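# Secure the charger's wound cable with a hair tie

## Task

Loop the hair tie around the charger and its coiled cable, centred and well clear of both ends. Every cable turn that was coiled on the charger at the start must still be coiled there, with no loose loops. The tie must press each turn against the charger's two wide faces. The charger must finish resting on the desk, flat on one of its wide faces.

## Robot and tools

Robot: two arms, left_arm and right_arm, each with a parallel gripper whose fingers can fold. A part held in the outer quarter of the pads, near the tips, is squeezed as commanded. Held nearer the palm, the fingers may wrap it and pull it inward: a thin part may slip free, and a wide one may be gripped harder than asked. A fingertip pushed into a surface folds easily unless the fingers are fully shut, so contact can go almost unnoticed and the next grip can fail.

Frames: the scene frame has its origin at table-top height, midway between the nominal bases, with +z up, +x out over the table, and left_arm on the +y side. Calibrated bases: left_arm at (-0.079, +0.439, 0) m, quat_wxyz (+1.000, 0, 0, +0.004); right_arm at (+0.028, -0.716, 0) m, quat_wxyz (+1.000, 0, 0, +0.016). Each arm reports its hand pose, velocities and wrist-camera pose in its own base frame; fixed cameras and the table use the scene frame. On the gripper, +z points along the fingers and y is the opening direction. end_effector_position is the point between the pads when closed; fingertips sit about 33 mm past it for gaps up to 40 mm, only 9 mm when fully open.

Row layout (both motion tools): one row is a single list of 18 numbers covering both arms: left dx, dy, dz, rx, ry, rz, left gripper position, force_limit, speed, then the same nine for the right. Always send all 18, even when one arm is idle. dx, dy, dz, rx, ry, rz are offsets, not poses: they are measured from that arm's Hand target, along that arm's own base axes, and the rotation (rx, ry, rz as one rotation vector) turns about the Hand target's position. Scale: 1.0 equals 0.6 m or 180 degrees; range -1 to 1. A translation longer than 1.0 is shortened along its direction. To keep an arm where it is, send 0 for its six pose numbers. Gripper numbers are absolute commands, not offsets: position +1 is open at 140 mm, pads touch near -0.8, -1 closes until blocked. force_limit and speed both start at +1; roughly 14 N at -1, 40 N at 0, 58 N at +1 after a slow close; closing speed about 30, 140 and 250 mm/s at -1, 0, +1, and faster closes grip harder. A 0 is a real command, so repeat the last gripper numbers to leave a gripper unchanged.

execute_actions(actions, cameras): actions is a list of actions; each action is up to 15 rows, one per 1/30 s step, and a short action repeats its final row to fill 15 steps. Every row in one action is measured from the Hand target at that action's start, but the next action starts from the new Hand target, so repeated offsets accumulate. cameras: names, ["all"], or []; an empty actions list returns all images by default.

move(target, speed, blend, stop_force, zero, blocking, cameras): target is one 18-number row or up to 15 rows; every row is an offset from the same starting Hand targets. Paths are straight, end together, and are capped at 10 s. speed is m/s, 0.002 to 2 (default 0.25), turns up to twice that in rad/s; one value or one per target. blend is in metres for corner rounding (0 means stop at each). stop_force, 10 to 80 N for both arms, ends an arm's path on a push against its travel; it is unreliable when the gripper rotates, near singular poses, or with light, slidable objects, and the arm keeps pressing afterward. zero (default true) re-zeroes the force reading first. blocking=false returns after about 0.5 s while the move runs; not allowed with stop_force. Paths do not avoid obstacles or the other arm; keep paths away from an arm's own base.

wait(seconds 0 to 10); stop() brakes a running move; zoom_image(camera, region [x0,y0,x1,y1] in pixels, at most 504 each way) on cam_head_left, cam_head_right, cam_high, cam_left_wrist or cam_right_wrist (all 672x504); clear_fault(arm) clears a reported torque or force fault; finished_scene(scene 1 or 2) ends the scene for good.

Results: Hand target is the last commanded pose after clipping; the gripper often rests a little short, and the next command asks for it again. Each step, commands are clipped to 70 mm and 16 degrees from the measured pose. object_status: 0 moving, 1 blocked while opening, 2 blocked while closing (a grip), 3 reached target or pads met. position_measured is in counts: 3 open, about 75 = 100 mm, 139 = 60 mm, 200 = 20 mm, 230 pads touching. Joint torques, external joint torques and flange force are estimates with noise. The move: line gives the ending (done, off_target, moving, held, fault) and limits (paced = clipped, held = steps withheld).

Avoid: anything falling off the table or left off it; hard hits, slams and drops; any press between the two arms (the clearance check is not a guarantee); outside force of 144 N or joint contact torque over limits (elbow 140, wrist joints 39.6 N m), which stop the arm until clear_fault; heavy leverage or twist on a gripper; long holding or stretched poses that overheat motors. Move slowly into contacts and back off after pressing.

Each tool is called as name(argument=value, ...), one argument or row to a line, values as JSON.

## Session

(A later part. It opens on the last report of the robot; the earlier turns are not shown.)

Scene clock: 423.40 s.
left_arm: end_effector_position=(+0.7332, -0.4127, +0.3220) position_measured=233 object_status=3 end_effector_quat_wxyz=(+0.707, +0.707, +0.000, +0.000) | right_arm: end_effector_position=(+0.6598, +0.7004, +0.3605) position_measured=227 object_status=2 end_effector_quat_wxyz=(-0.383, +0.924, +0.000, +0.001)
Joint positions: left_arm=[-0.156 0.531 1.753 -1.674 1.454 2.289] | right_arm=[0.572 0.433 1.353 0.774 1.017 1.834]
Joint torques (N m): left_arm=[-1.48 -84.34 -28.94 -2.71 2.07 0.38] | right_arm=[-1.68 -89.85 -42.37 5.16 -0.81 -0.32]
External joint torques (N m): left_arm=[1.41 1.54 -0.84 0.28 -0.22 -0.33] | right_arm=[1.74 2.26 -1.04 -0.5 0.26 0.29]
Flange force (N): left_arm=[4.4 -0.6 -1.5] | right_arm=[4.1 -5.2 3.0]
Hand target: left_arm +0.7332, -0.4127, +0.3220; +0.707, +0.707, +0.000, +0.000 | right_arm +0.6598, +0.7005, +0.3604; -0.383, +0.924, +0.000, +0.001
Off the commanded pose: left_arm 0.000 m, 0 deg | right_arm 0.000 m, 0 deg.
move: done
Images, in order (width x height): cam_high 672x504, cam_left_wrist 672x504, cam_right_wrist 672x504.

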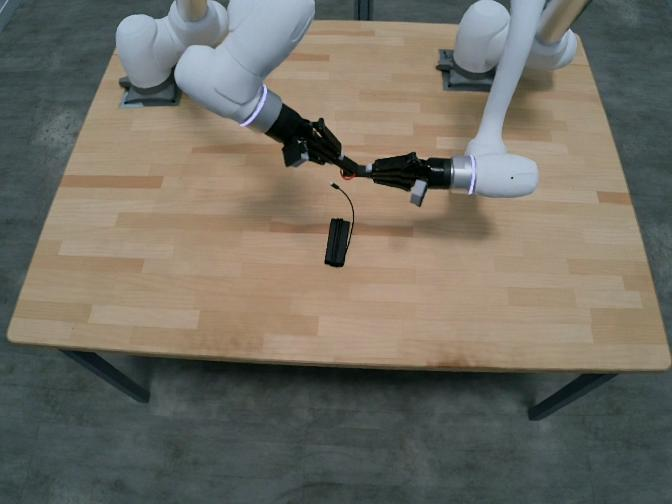

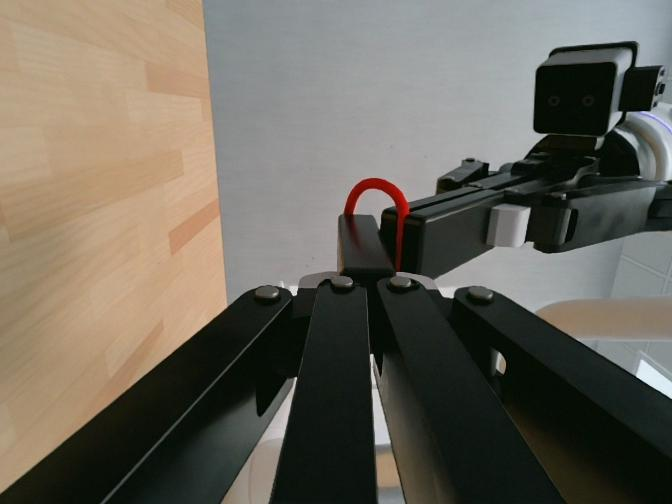

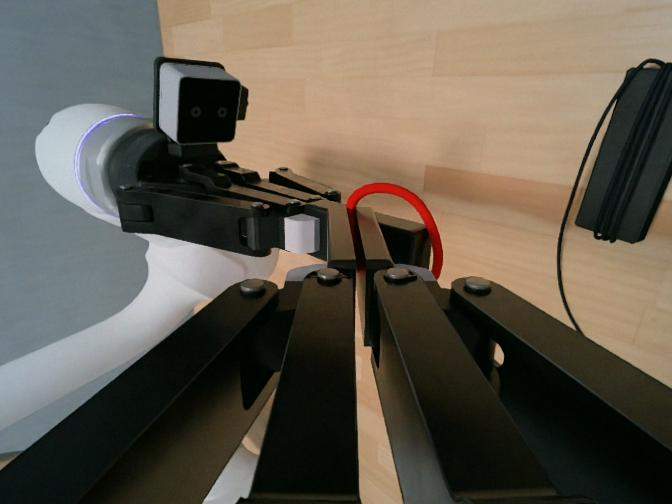

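move(
  target=[
    [0,0.13,0,0,0,0,-1,0,0,0,0,0,0,0,0,-1,0,-1],
    [0,0.13,0,0,0,0,-1,0,0,0,-0.0155,-0.0365,0.25,0,0,-1,0,-1],
  ],
  cameras=["cam_left_wrist","cam_high","cam_head_left","cam_right_wrist"],
  speed=0.15,
)

zoom_image(
  camera="cam_left_wrist",
  region=[260, 120, 420, 280],
)

zoom_image(
  camera="cam_high",
  region=[310, 130, 410, 210],
)

zoom_image(
  camera="cam_head_left",
  region=[310, 170, 430, 250],
)

Scene clock: 441.33 s.
left_arm: end_effector_position=(+0.7332, -0.3347, +0.3220) position_measured=233 object_status=3 end_effector_quat_wxyz=(+0.707, +0.707, +0.000, +0.000) | right_arm: end_effector_position=(+0.6598, +0.6911, +0.3386) position_measured=227 object_status=2 end_effector_quat_wxyz=(+0.707, -0.707, +0.000, -0.001)
Joint positions: left_arm=[-0.05 0.525 1.762 -1.604 1.533 2.288] | right_arm=[0.452 0.53 1.715 1.866 1.222 0.843]
Joint torques (N m): left_arm=[-1.18 -83.1 -28.39 -2.42 1.98 0.39] | right_arm=[-1.9 -93.25 -36.56 1.33 1.61 -0.31]
External joint torques (N m): left_arm=[0.86 1.17 -0.98 0.19 -0.12 -0.34] | right_arm=[1.92 2.98 -0.65 -0.36 0.26 0.26]
Flange force (N): left_arm=[3.9 -0.2 -1.2] | right_arm=[4.0 2.2 4.3]
Hand target: left_arm +0.7332, -0.3347, +0.3220; +0.707, +0.707, +0.000, +0.000 | right_arm +0.6598, +0.6912, +0.3385; +0.707, -0.707, +0.000, -0.001
Off the commanded pose: left_arm 0.000 m, 0 deg | right_arm 0.000 m, 0 deg.
move: done
Images, in order (width x height): cam_head_left 672x504, cam_high 672x504, cam_left_wrist 672x504, cam_right_wrist 672x504.

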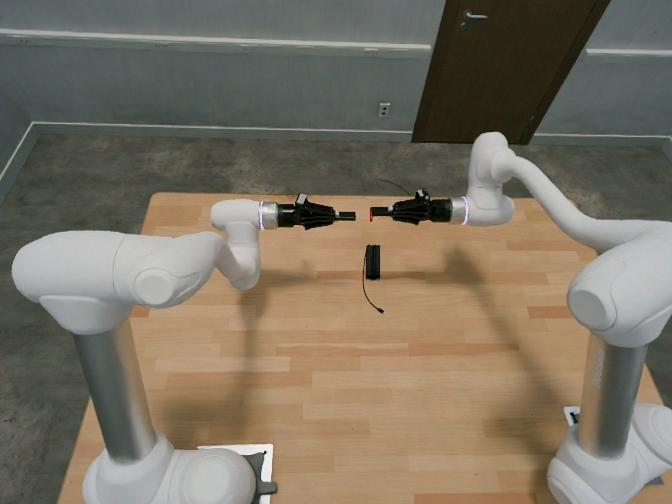

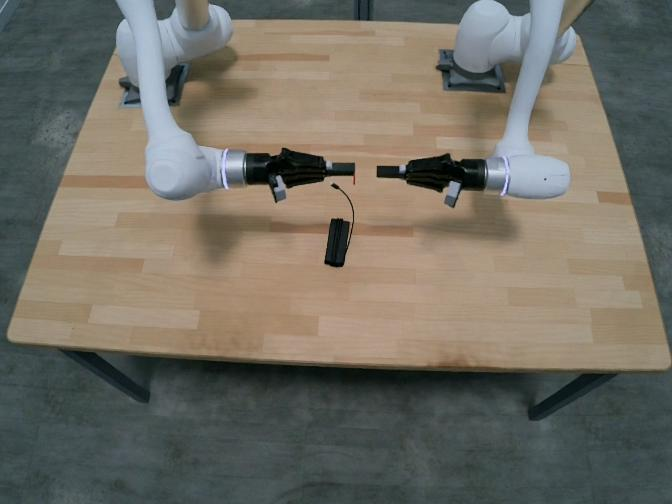

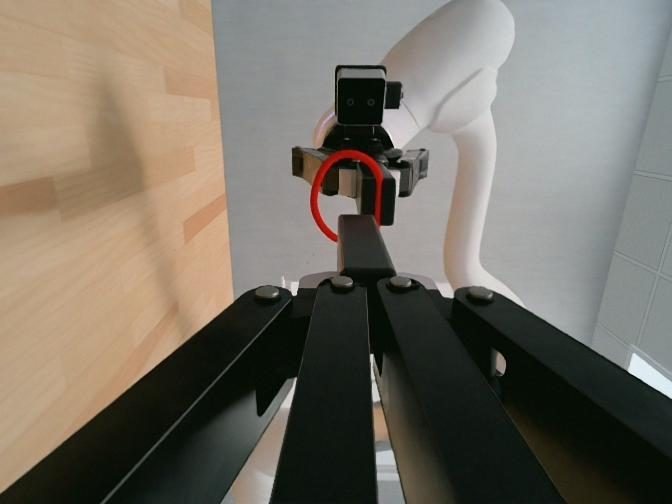

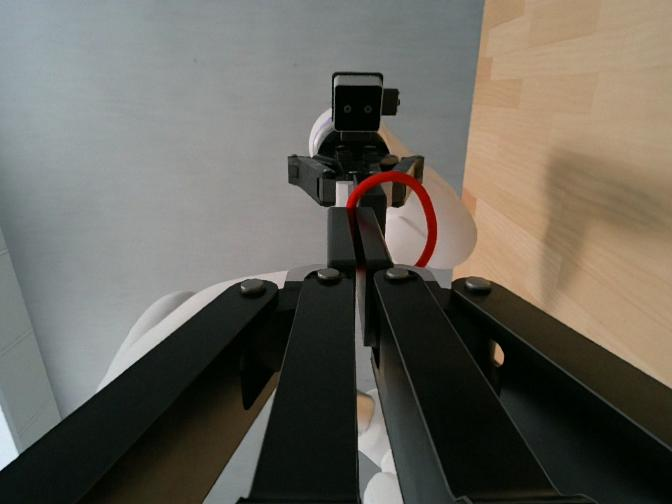

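Scaled by 3.150.

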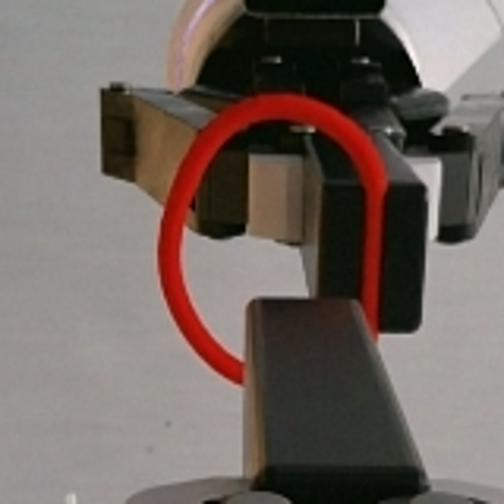

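Scaled by 5.040.

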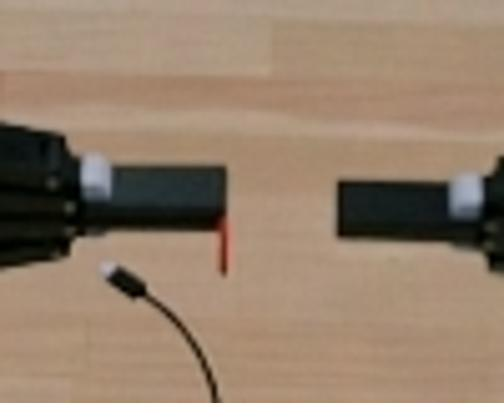

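Scaled by 4.200.

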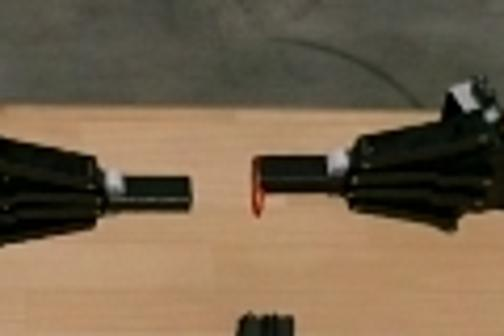

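move(
  target=[
    [0.0142,-0.025,-0.014,0,0,0,-1,0,0,0,0,0,0,0,0,-1,0,-1],
  ],
  cameras=["cam_left_wrist","cam_right_wrist"],
  speed=0.1,
)

zoom_image(
  camera="cam_left_wrist",
  region=[260, 120, 420, 280],
)

zoom_image(
  camera="cam_right_wrist",
  region=[280, 120, 480, 300],
)

Scene clock: 449.33 s.
left_arm: end_effector_position=(+0.7418, -0.3497, +0.3136) position_measured=233 object_status=3 end_effector_quat_wxyz=(+0.707, +0.707, +0.000, +0.000) | right_arm: end_effector_position=(+0.6598, +0.6912, +0.3385) position_measured=227 object_status=2 end_effector_quat_wxyz=(+0.707, -0.707, +0.000, -0.001)
Joint positions: left_arm=[-0.07 0.545 1.747 -1.618 1.519 2.293] | right_arm=[0.452 0.53 1.715 1.866 1.222 0.843]
Joint torques (N m): left_arm=[-1.38 -84.73 -28.15 -2.46 2.01 0.41] | right_arm=[-2.13 -92.97 -36.53 1.36 1.62 -0.32]
External joint torques (N m): left_arm=[1.17 1.17 -1.09 0.2 -0.14 -0.36] | right_arm=[1.87 3.66 -0.33 -0.39 0.23 0.27]
Flange force (N): left_arm=[4.3 -0.2 -1.5] | right_arm=[4.2 3.0 4.4]
Hand target: left_arm +0.7418, -0.3497, +0.3136; +0.707, +0.707, +0.000, +0.000 | right_arm +0.6598, +0.6912, +0.3385; +0.707, -0.707, +0.000, -0.001
Off the commanded pose: left_arm 0.000 m, 0 deg | right_arm 0.000 m, 0 deg.
move: done
Images, in order (width x height): cam_left_wrist 672x504, cam_right_wrist 672x504.

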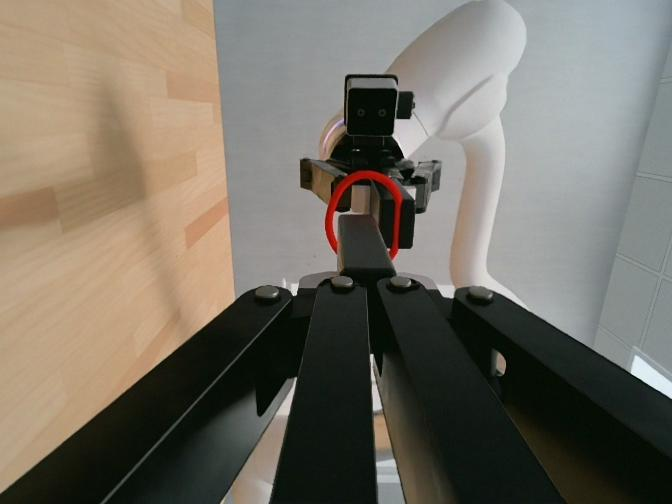

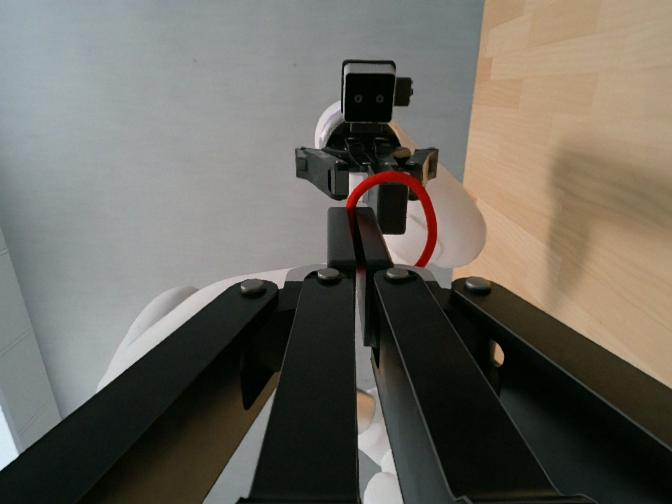

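Scaled by 3.150.

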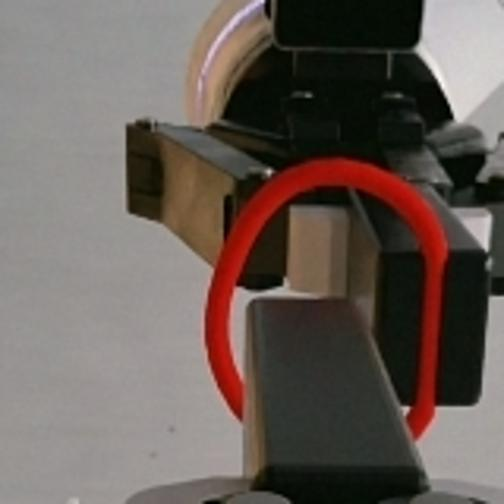

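Scaled by 2.520.

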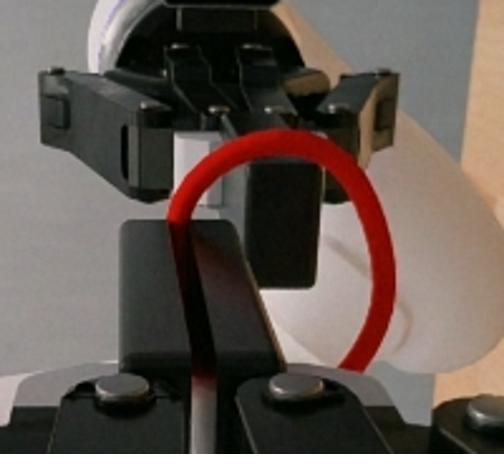

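move(
  target=[
    [0.0045,-0.04,-0.0015,0,0,0,-1,0,0,0,0,0,0,0,0,-1,0,-1],
    [0.0045,-0.077,-0.0015,0,0,0,-1,0,0,0,0,0,0,0,0,-1,0,-1],
  ],
  cameras=["cam_left_wrist","cam_right_wrist","cam_high","cam_head_left"],
  speed=0.06,
)

zoom_image(
  camera="cam_left_wrist",
  region=[260, 120, 420, 280],
)

zoom_image(
  camera="cam_right_wrist",
  region=[280, 120, 480, 300],
)

zoom_image(
  camera="cam_high",
  region=[310, 130, 410, 210],
)

zoom_image(
  camera="cam_head_left",
  region=[310, 170, 430, 250],
)

Scene clock: 458.57 s.
left_arm: end_effector_position=(+0.7445, -0.3959, +0.3127) position_measured=233 object_status=3 end_effector_quat_wxyz=(+0.707, +0.707, +0.000, +0.000) | right_arm: end_effector_position=(+0.6598, +0.6912, +0.3385) position_measured=227 object_status=2 end_effector_quat_wxyz=(+0.707, -0.707, +0.000, -0.001)
Joint positions: left_arm=[-0.131 0.552 1.736 -1.658 1.473 2.293] | right_arm=[0.452 0.53 1.715 1.866 1.222 0.843]
Joint torques (N m): left_arm=[-1.28 -85.83 -28.31 -2.53 1.98 0.38] | right_arm=[-1.94 -92.94 -36.49 1.37 1.59 -0.31]
External joint torques (N m): left_arm=[1.84 1.27 -1.21 0.18 -0.13 -0.33] | right_arm=[2.07 2.63 -0.64 -0.41 0.28 0.26]
Flange force (N): left_arm=[4.9 -0.2 -2.1] | right_arm=[3.6 1.8 4.2]
Hand target: left_arm +0.7445, -0.3959, +0.3127; +0.707, +0.707, +0.000, +0.000 | right_arm +0.6598, +0.6912, +0.3385; +0.707, -0.707, +0.000, -0.001
Off the commanded pose: left_arm 0.000 m, 0 deg | right_arm 0.000 m, 0 deg.
move: done
Images, in order (width x height): cam_head_left 672x504, cam_high 672x504, cam_left_wrist 672x504, cam_right_wrist 672x504.

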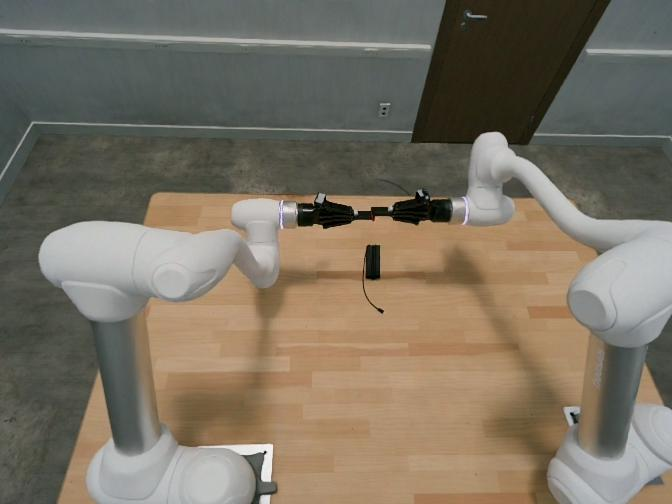

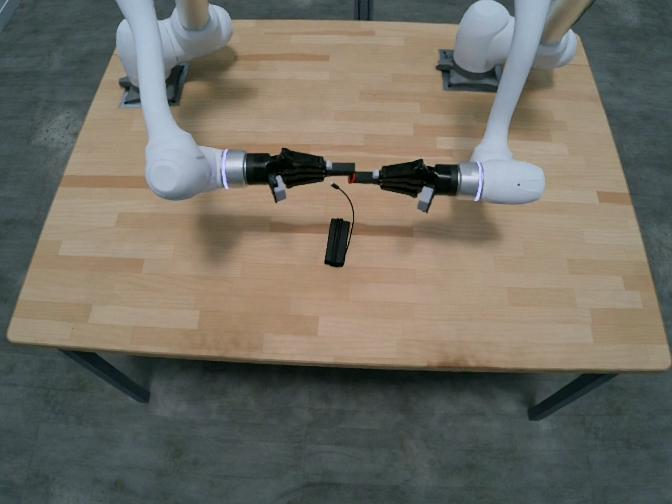

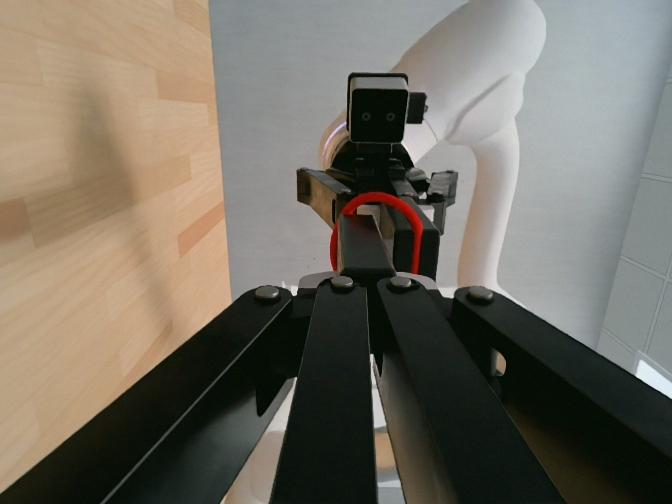

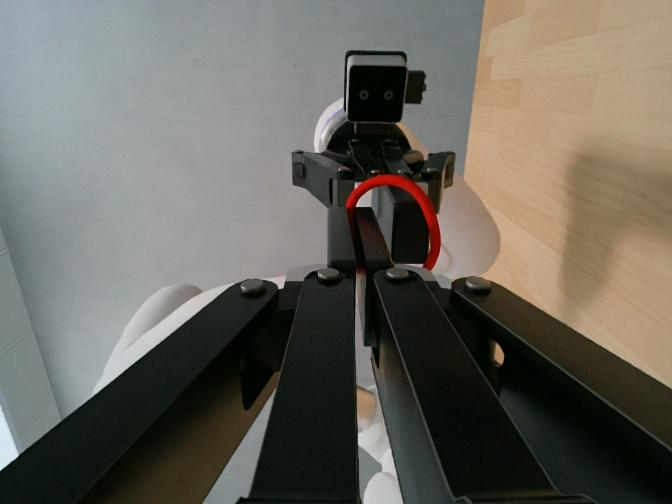

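Scaled by 3.150.

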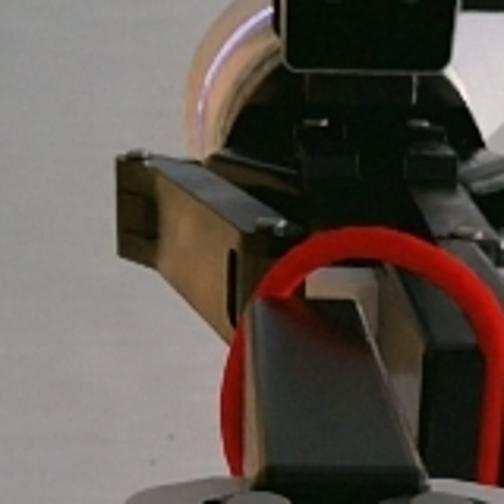

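Scaled by 2.520.

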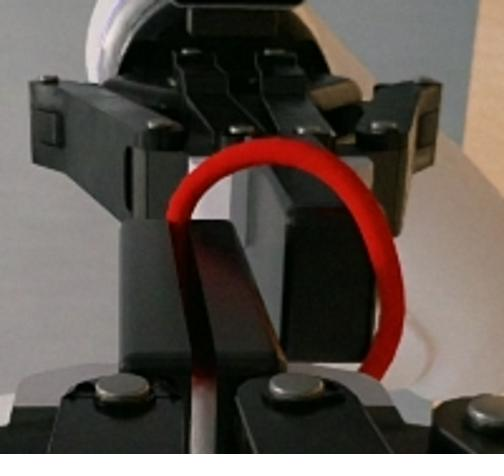

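Scaled by 5.040.

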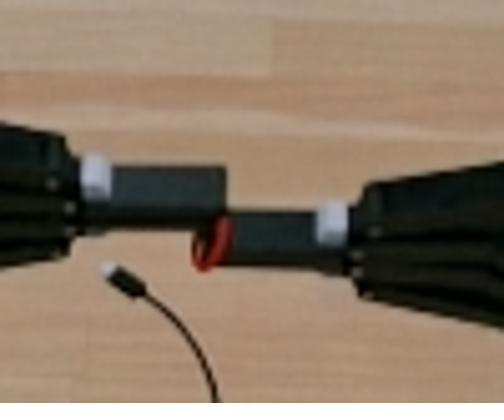

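Scaled by 4.200.

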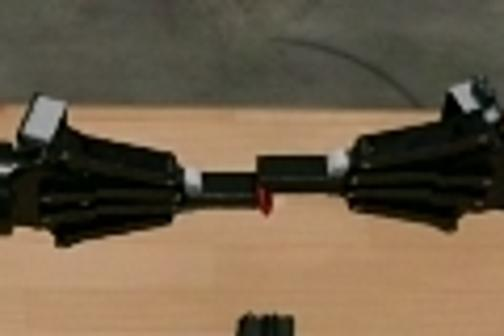

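move(
  target=[
    [0,0.05,0,0,0,0,-1,0,0,0,0,0,0,0,0,-1,0,-1],
    [-0.0085,0.05,0.0015,0,0,0,-1,0,0,0,0,0,0,0,0,-1,0,-1],
  ],
  cameras=["cam_left_wrist","cam_right_wrist"],
  speed=0.06,
)

zoom_image(
  camera="cam_left_wrist",
  region=[260, 120, 420, 280],
)

zoom_image(
  camera="cam_right_wrist",
  region=[280, 120, 480, 300],
)

Scene clock: 469.83 s.
left_arm: end_effector_position=(+0.7394, -0.3659, +0.3135) position_measured=233 object_status=3 end_effector_quat_wxyz=(+0.707, +0.707, +0.000, +0.000) | right_arm: end_effector_position=(+0.6598, +0.6912, +0.3385) position_measured=227 object_status=2 end_effector_quat_wxyz=(+0.707, -0.707, +0.000, -0.001)
Joint positions: left_arm=[-0.092 0.543 1.751 -1.632 1.502 2.296] | right_arm=[0.452 0.53 1.715 1.866 1.222 0.843]
Joint torques (N m): left_arm=[-1.46 -84.42 -28.26 -2.15 2.02 0.36] | right_arm=[-2.07 -92.93 -36.48 1.37 1.61 -0.33]
External joint torques (N m): left_arm=[1.04 0.9 -1.05 -0.17 -0.14 -0.31] | right_arm=[1.99 2.53 -0.77 -0.39 0.26 0.28]
Flange force (N): left_arm=[3.8 0.0 -1.0] | right_arm=[3.7 1.6 4.2]
Hand target: left_arm +0.7394, -0.3659, +0.3136; +0.707, +0.707, +0.000, +0.000 | right_arm +0.6598, +0.6912, +0.3385; +0.707, -0.707, +0.000, -0.001
Off the commanded pose: left_arm 0.000 m, 0 deg | right_arm 0.000 m, 0 deg.
move: done
Images, in order (width x height): cam_left_wrist 672x504, cam_right_wrist 672x504.

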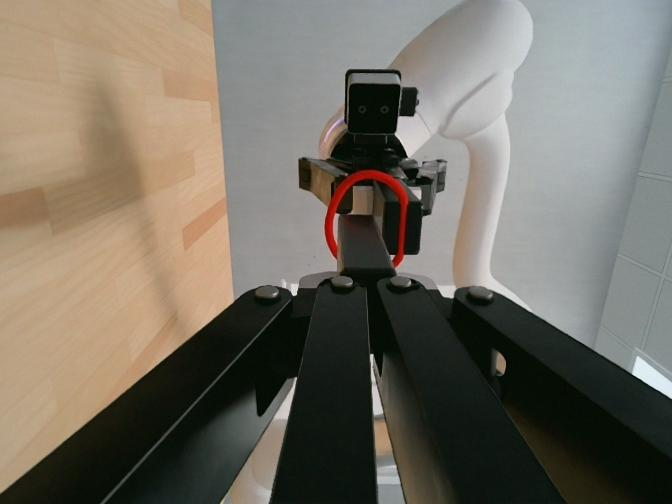

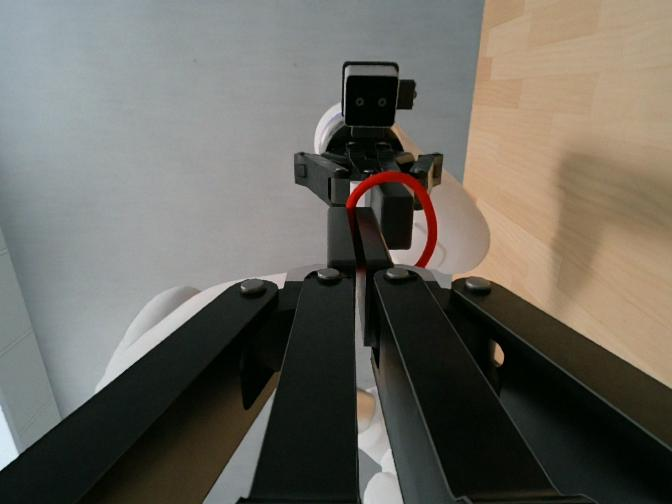

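Scaled by 3.150.

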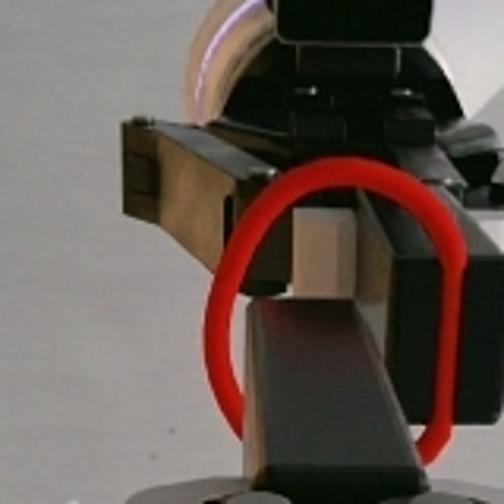

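Scaled by 2.520.

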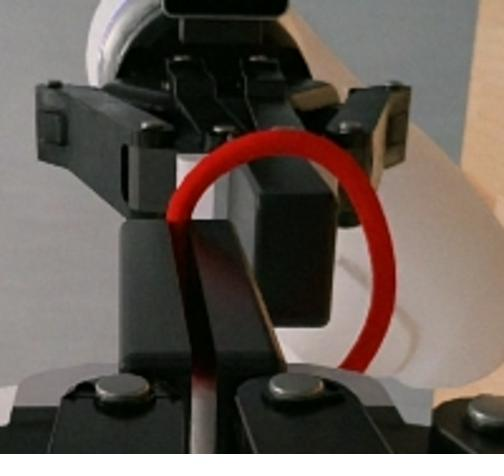

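move(
  target=[
    [0.005,0,0.0037,0,0,0,-1,0,0,0,0,0,0,0,0,-1,0,-1],
    [0.005,-0.05,0.0037,0,0,0,-1,0,0,0,0,0,0,0,0,-1,0,-1],
  ],
  cameras=["cam_left_wrist","cam_right_wrist","cam_high"],
  speed=0.04,
)

zoom_image(
  camera="cam_left_wrist",
  region=[260, 120, 420, 280],
)

zoom_image(
  camera="cam_right_wrist",
  region=[280, 120, 480, 300],
)

zoom_image(
  camera="cam_high",
  region=[310, 130, 410, 210],
)

Scene clock: 500.70 s.
left_arm: end_effector_position=(+0.7424, -0.3959, +0.3158) position_measured=233 object_status=3 end_effector_quat_wxyz=(+0.707, +0.707, +0.000, +0.000) | right_arm: end_effector_position=(+0.6598, +0.6912, +0.3385) position_measured=227 object_status=2 end_effector_quat_wxyz=(+0.707, -0.707, +0.000, -0.001)
Joint positions: left_arm=[-0.132 0.547 1.74 -1.658 1.472 2.29] | right_arm=[0.452 0.53 1.715 1.866 1.222 0.843]
Joint torques (N m): left_arm=[-1.09 -85.18 -28.35 -2.53 1.97 0.36] | right_arm=[-2.02 -92.99 -36.51 1.39 1.65 -0.35]
External joint torques (N m): left_arm=[1.71 1.32 -1.2 0.18 -0.14 -0.32] | right_arm=[2.12 2.84 -0.53 -0.44 0.22 0.3]
Flange force (N): left_arm=[4.9 -0.3 -1.9] | right_arm=[3.6 2.0 4.3]
Hand target: left_arm +0.7424, -0.3959, +0.3158; +0.707, +0.707, +0.000, +0.000 | right_arm +0.6598, +0.6912, +0.3385; +0.707, -0.707, +0.000, -0.001
Off the commanded pose: left_arm 0.000 m, 0 deg | right_arm 0.000 m, 0 deg.
move: done
Images, in order (width x height): cam_high 672x504, cam_left_wrist 672x504, cam_right_wrist 672x504.

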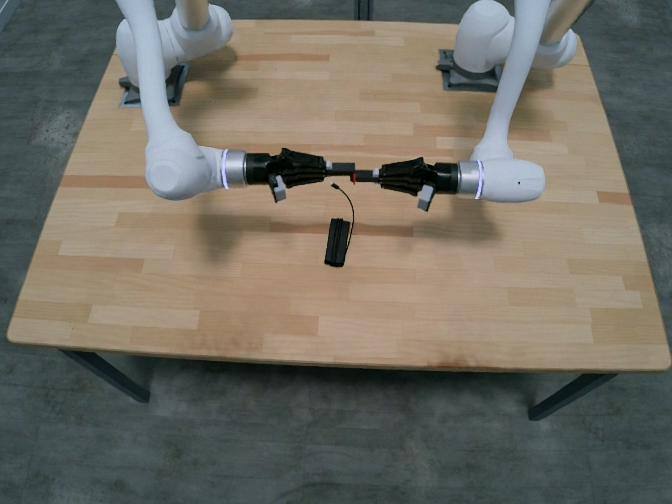

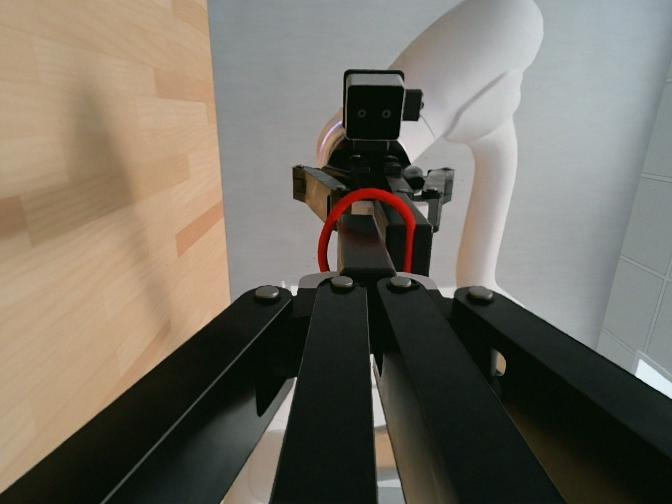

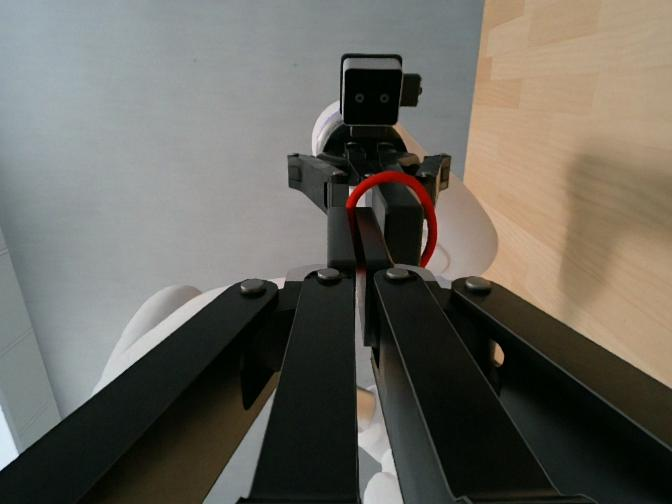

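Scaled by 3.150.

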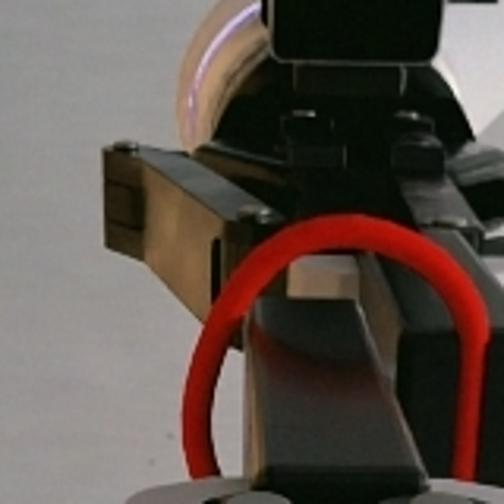

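Scaled by 2.520.

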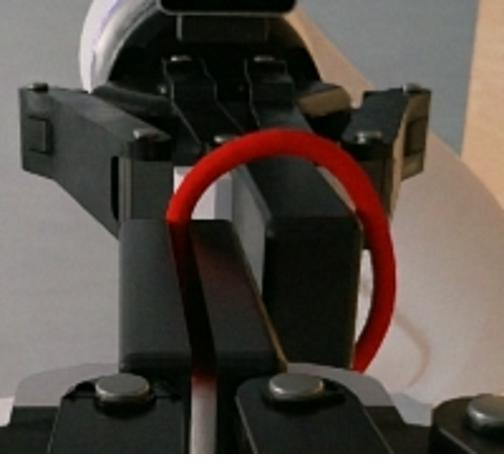

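Scaled by 5.040.

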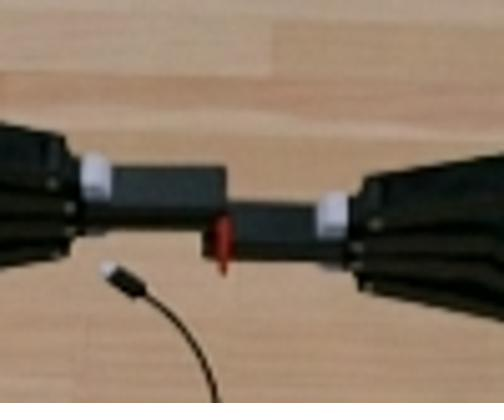

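move(
  target=[0,-0.007,0,0,0,0,-1,0,0,0,0,0,0,0,0,-1,0,-1],
  speed=0.03,
)

move(
  target=[0,0,-0.018,0,0,0,-0.55,0.5,-1,0,0,0,0,0,0,-1,0,-1],
  cameras=["cam_left_wrist","cam_right_wrist","cam_high"],
  speed=0.015,
)

zoom_image(
  camera="cam_left_wrist",
  region=[260, 120, 460, 300],
)

zoom_image(
  camera="cam_high",
  region=[310, 130, 410, 210],
)

Scene clock: 509.43 s.
left_arm: end_effector_position=(+0.7424, -0.4001, +0.3158) position_measured=233 object_status=3 end_effector_quat_wxyz=(+0.707, +0.707, +0.000, +0.000) | right_arm: end_effector_position=(+0.6598, +0.6912, +0.3385) position_measured=227 object_status=2 end_effector_quat_wxyz=(+0.707, -0.707, +0.000, -0.001)
Joint positions: left_arm=[-0.137 0.547 1.739 -1.662 1.468 2.29] | right_arm=[0.452 0.53 1.715 1.866 1.222 0.843]
Joint torques (N m): left_arm=[-1.56 -85.45 -28.46 -2.57 1.99 0.39] | right_arm=[-2.2 -92.86 -36.49 1.36 1.62 -0.39]
External joint torques (N m): left_arm=[1.11 1.29 -1.22 0.15 -0.13 -0.34] | right_arm=[2.57 1.72 -0.95 -0.4 0.28 0.34]
Flange force (N): left_arm=[4.8 -0.2 -1.1] | right_arm=[2.9 0.6 4.6]
Hand target: left_arm +0.7424, -0.4001, +0.3158; +0.707, +0.707, +0.000, +0.000 | right_arm +0.6598, +0.6912, +0.3385; +0.707, -0.707, +0.000, -0.001
Off the commanded pose: left_arm 0.000 m, 0 deg | right_arm 0.000 m, 0 deg.
move: done

Scene clock: 510.43 s.
left_arm: end_effector_position=(+0.7424, -0.4001, +0.3050) position_measured=199 object_status=0 end_effector_quat_wxyz=(+0.707, +0.707, +0.000, +0.000) | right_arm: end_effector_position=(+0.6598, +0.6912, +0.3385) position_measured=227 object_status=2 end_effector_quat_wxyz=(+0.707, -0.707, +0.000, -0.001)
Joint positions: left_arm=[-0.137 0.559 1.744 -1.663 1.469 2.307] | right_arm=[0.452 0.53 1.716 1.866 1.222 0.843]
Joint torques (N m): left_arm=[-1.21 -83.29 -26.65 -1.75 1.22 0.35] | right_arm=[-1.75 -95.85 -38.22 2.14 2.49 -0.33]
External joint torques (N m): left_arm=[1.16 -1.49 -2.5 -0.62 0.67 -0.3] | right_arm=[1.28 5.87 1.16 -1.14 -0.63 0.28]
Flange force (N): left_arm=[4.0 3.0 -1.3] | right_arm=[4.5 5.3 3.8]
Hand target: left_arm +0.7424, -0.4001, +0.3050; +0.707, +0.707, +0.000, +0.000 | right_arm +0.6598, +0.6912, +0.3385; +0.707, -0.707, +0.000, -0.001
Off the commanded pose: left_arm 0.000 m, 0 deg | right_arm 0.000 m, 0 deg.
move: done
Images, in order (width x height): cam_high 672x504, cam_left_wrist 672x504, cam_right_wrist 672x504.

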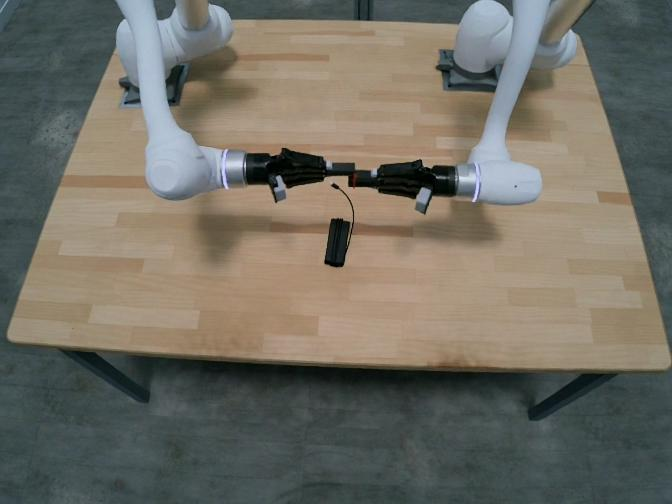

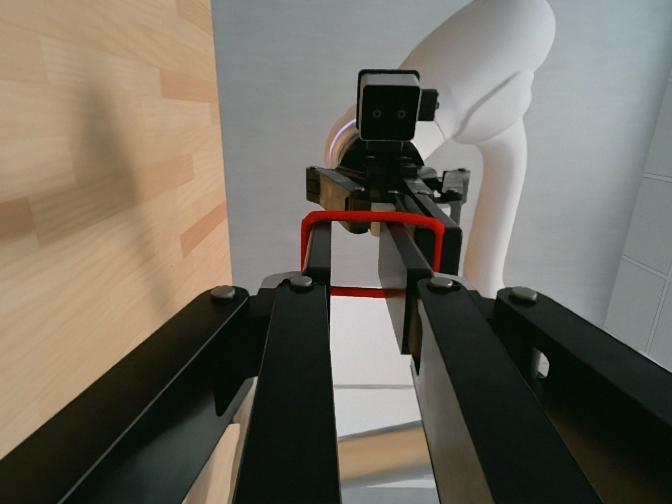

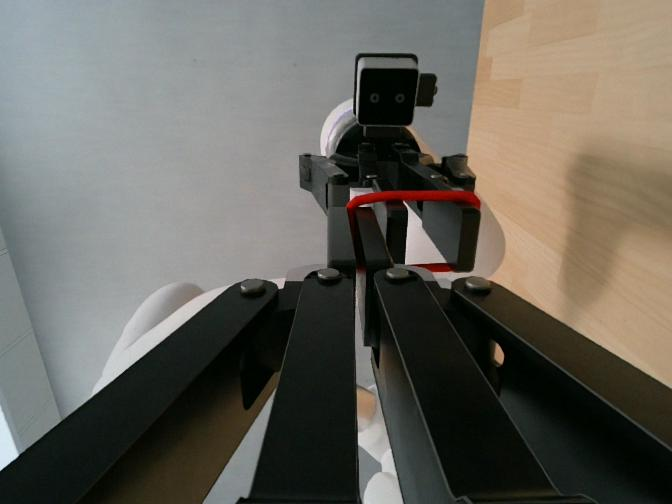

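Scaled by 2.520.

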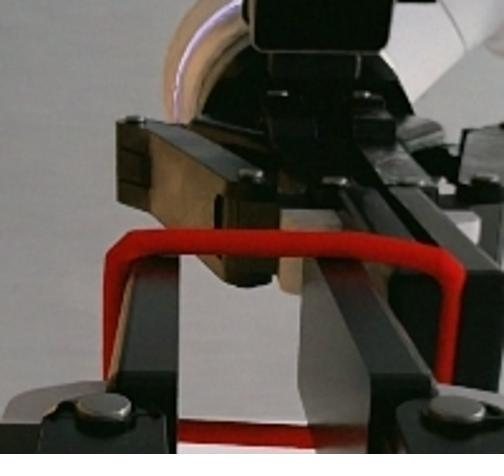

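Scaled by 5.040.

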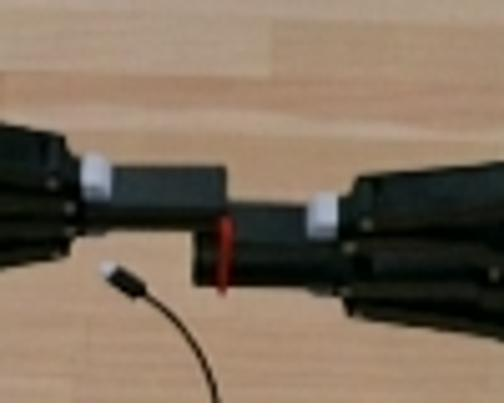

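move(
  target=[0,0,-0.008,0,0,0,-0.55,0.5,-1,0,0,0,0,0,0,-1,0,-1],
  speed=0.015,
)

move(
  target=[0,0,0,0,0,0,-0.55,0.5,-1,0,0,0,0,0,0,-0.71,0,-1],
  speed=0.015,
  cameras=["cam_left_wrist","cam_right_wrist","cam_high"],
)

zoom_image(
  camera="cam_left_wrist",
  region=[260, 120, 460, 300],
)

zoom_image(
  camera="cam_right_wrist",
  region=[300, 120, 500, 300],
)

Scene clock: 516.07 s.
left_arm: end_effector_position=(+0.7424, -0.4001, +0.3002) position_measured=199 object_status=3 end_effector_quat_wxyz=(+0.707, +0.707, +0.000, +0.000) | right_arm: end_effector_position=(+0.6598, +0.6912, +0.3385) position_measured=227 object_status=2 end_effector_quat_wxyz=(+0.707, -0.707, +0.000, -0.001)
Joint positions: left_arm=[-0.137 0.564 1.746 -1.664 1.47 2.314] | right_arm=[0.452 0.53 1.716 1.866 1.222 0.843]
Joint torques (N m): left_arm=[-1.03 -82.41 -25.88 -1.39 0.85 0.36] | right_arm=[-1.52 -97.34 -39.09 2.52 2.89 -0.33]
External joint torques (N m): left_arm=[1.29 -2.74 -3.07 -0.96 1.05 -0.31] | right_arm=[1.41 6.76 1.73 -1.53 -1.01 0.28]
Flange force (N): left_arm=[3.8 4.5 -1.6] | right_arm=[4.5 6.1 4.0]
Hand target: left_arm +0.7424, -0.4001, +0.3002; +0.707, +0.707, +0.000, +0.000 | right_arm +0.6598, +0.6912, +0.3385; +0.707, -0.707, +0.000, -0.001
Off the commanded pose: left_arm 0.000 m, 0 deg | right_arm 0.000 m, 0 deg.
move: done

Scene clock: 516.57 s.
left_arm: end_effector_position=(+0.7423, -0.4001, +0.3001) position_measured=199 object_status=3 end_effector_quat_wxyz=(+0.707, +0.707, +0.000, +0.000) | right_arm: end_effector_position=(+0.6598, +0.6912, +0.3385) position_measured=218 object_status=0 end_effector_quat_wxyz=(+0.707, -0.707, +0.000, -0.001)
Joint positions: left_arm=[-0.137 0.564 1.746 -1.664 1.47 2.314] | right_arm=[0.452 0.53 1.716 1.866 1.222 0.843]
Joint torques (N m): left_arm=[-1.35 -86.08 -27.63 -2.52 2.07 0.34] | right_arm=[-1.93 -92.83 -36.34 1.37 1.58 -0.35]
External joint torques (N m): left_arm=[1.2 1.13 -1.3 0.15 -0.16 -0.29] | right_arm=[1.96 2.78 -0.72 -0.41 0.28 0.3]
Flange force (N): left_arm=[4.7 -0.2 -1.2] | right_arm=[4.0 1.9 4.3]
Hand target: left_arm +0.7424, -0.4001, +0.3002; +0.707, +0.707, +0.000, +0.000 | right_arm +0.6598, +0.6912, +0.3385; +0.707, -0.707, +0.000, -0.001
Off the commanded pose: left_arm 0.000 m, 0 deg | right_arm 0.000 m, 0 deg.
move: done
Images, in order (width x height): cam_high 672x504, cam_left_wrist 672x504, cam_right_wrist 672x504.

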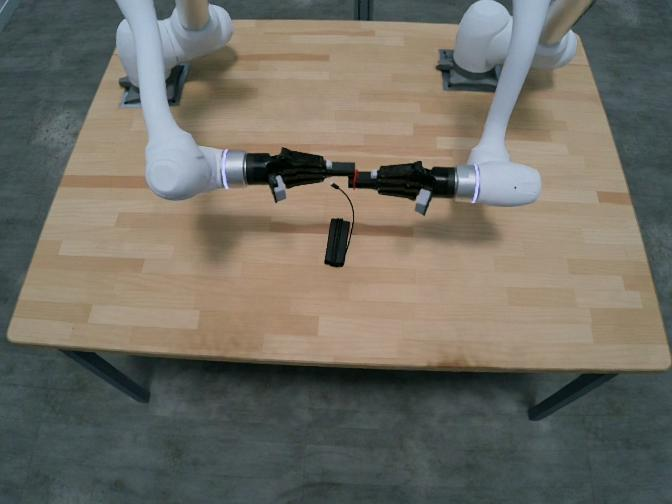

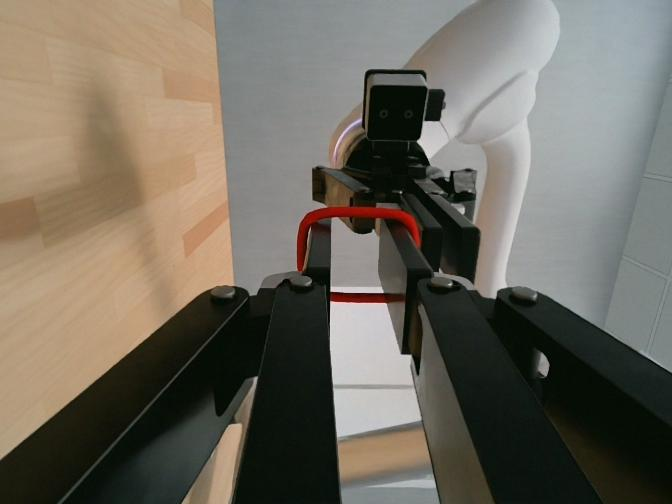

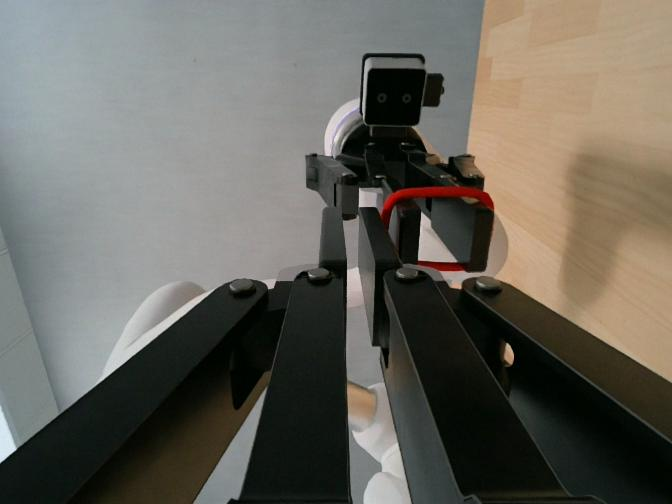

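Scaled by 2.520.

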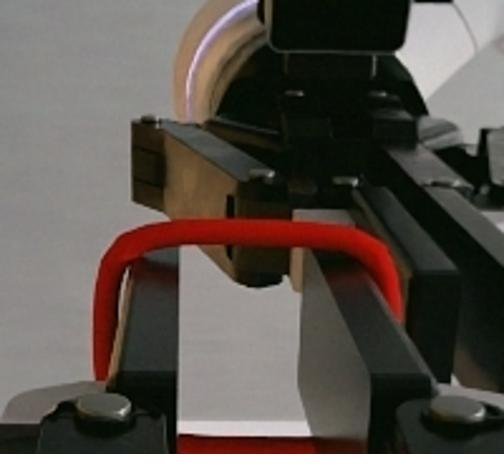

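Scaled by 2.520.

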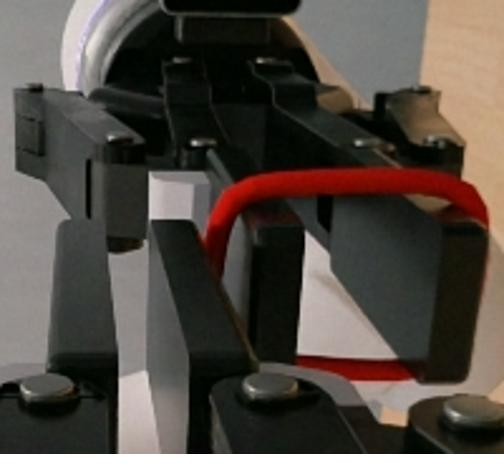

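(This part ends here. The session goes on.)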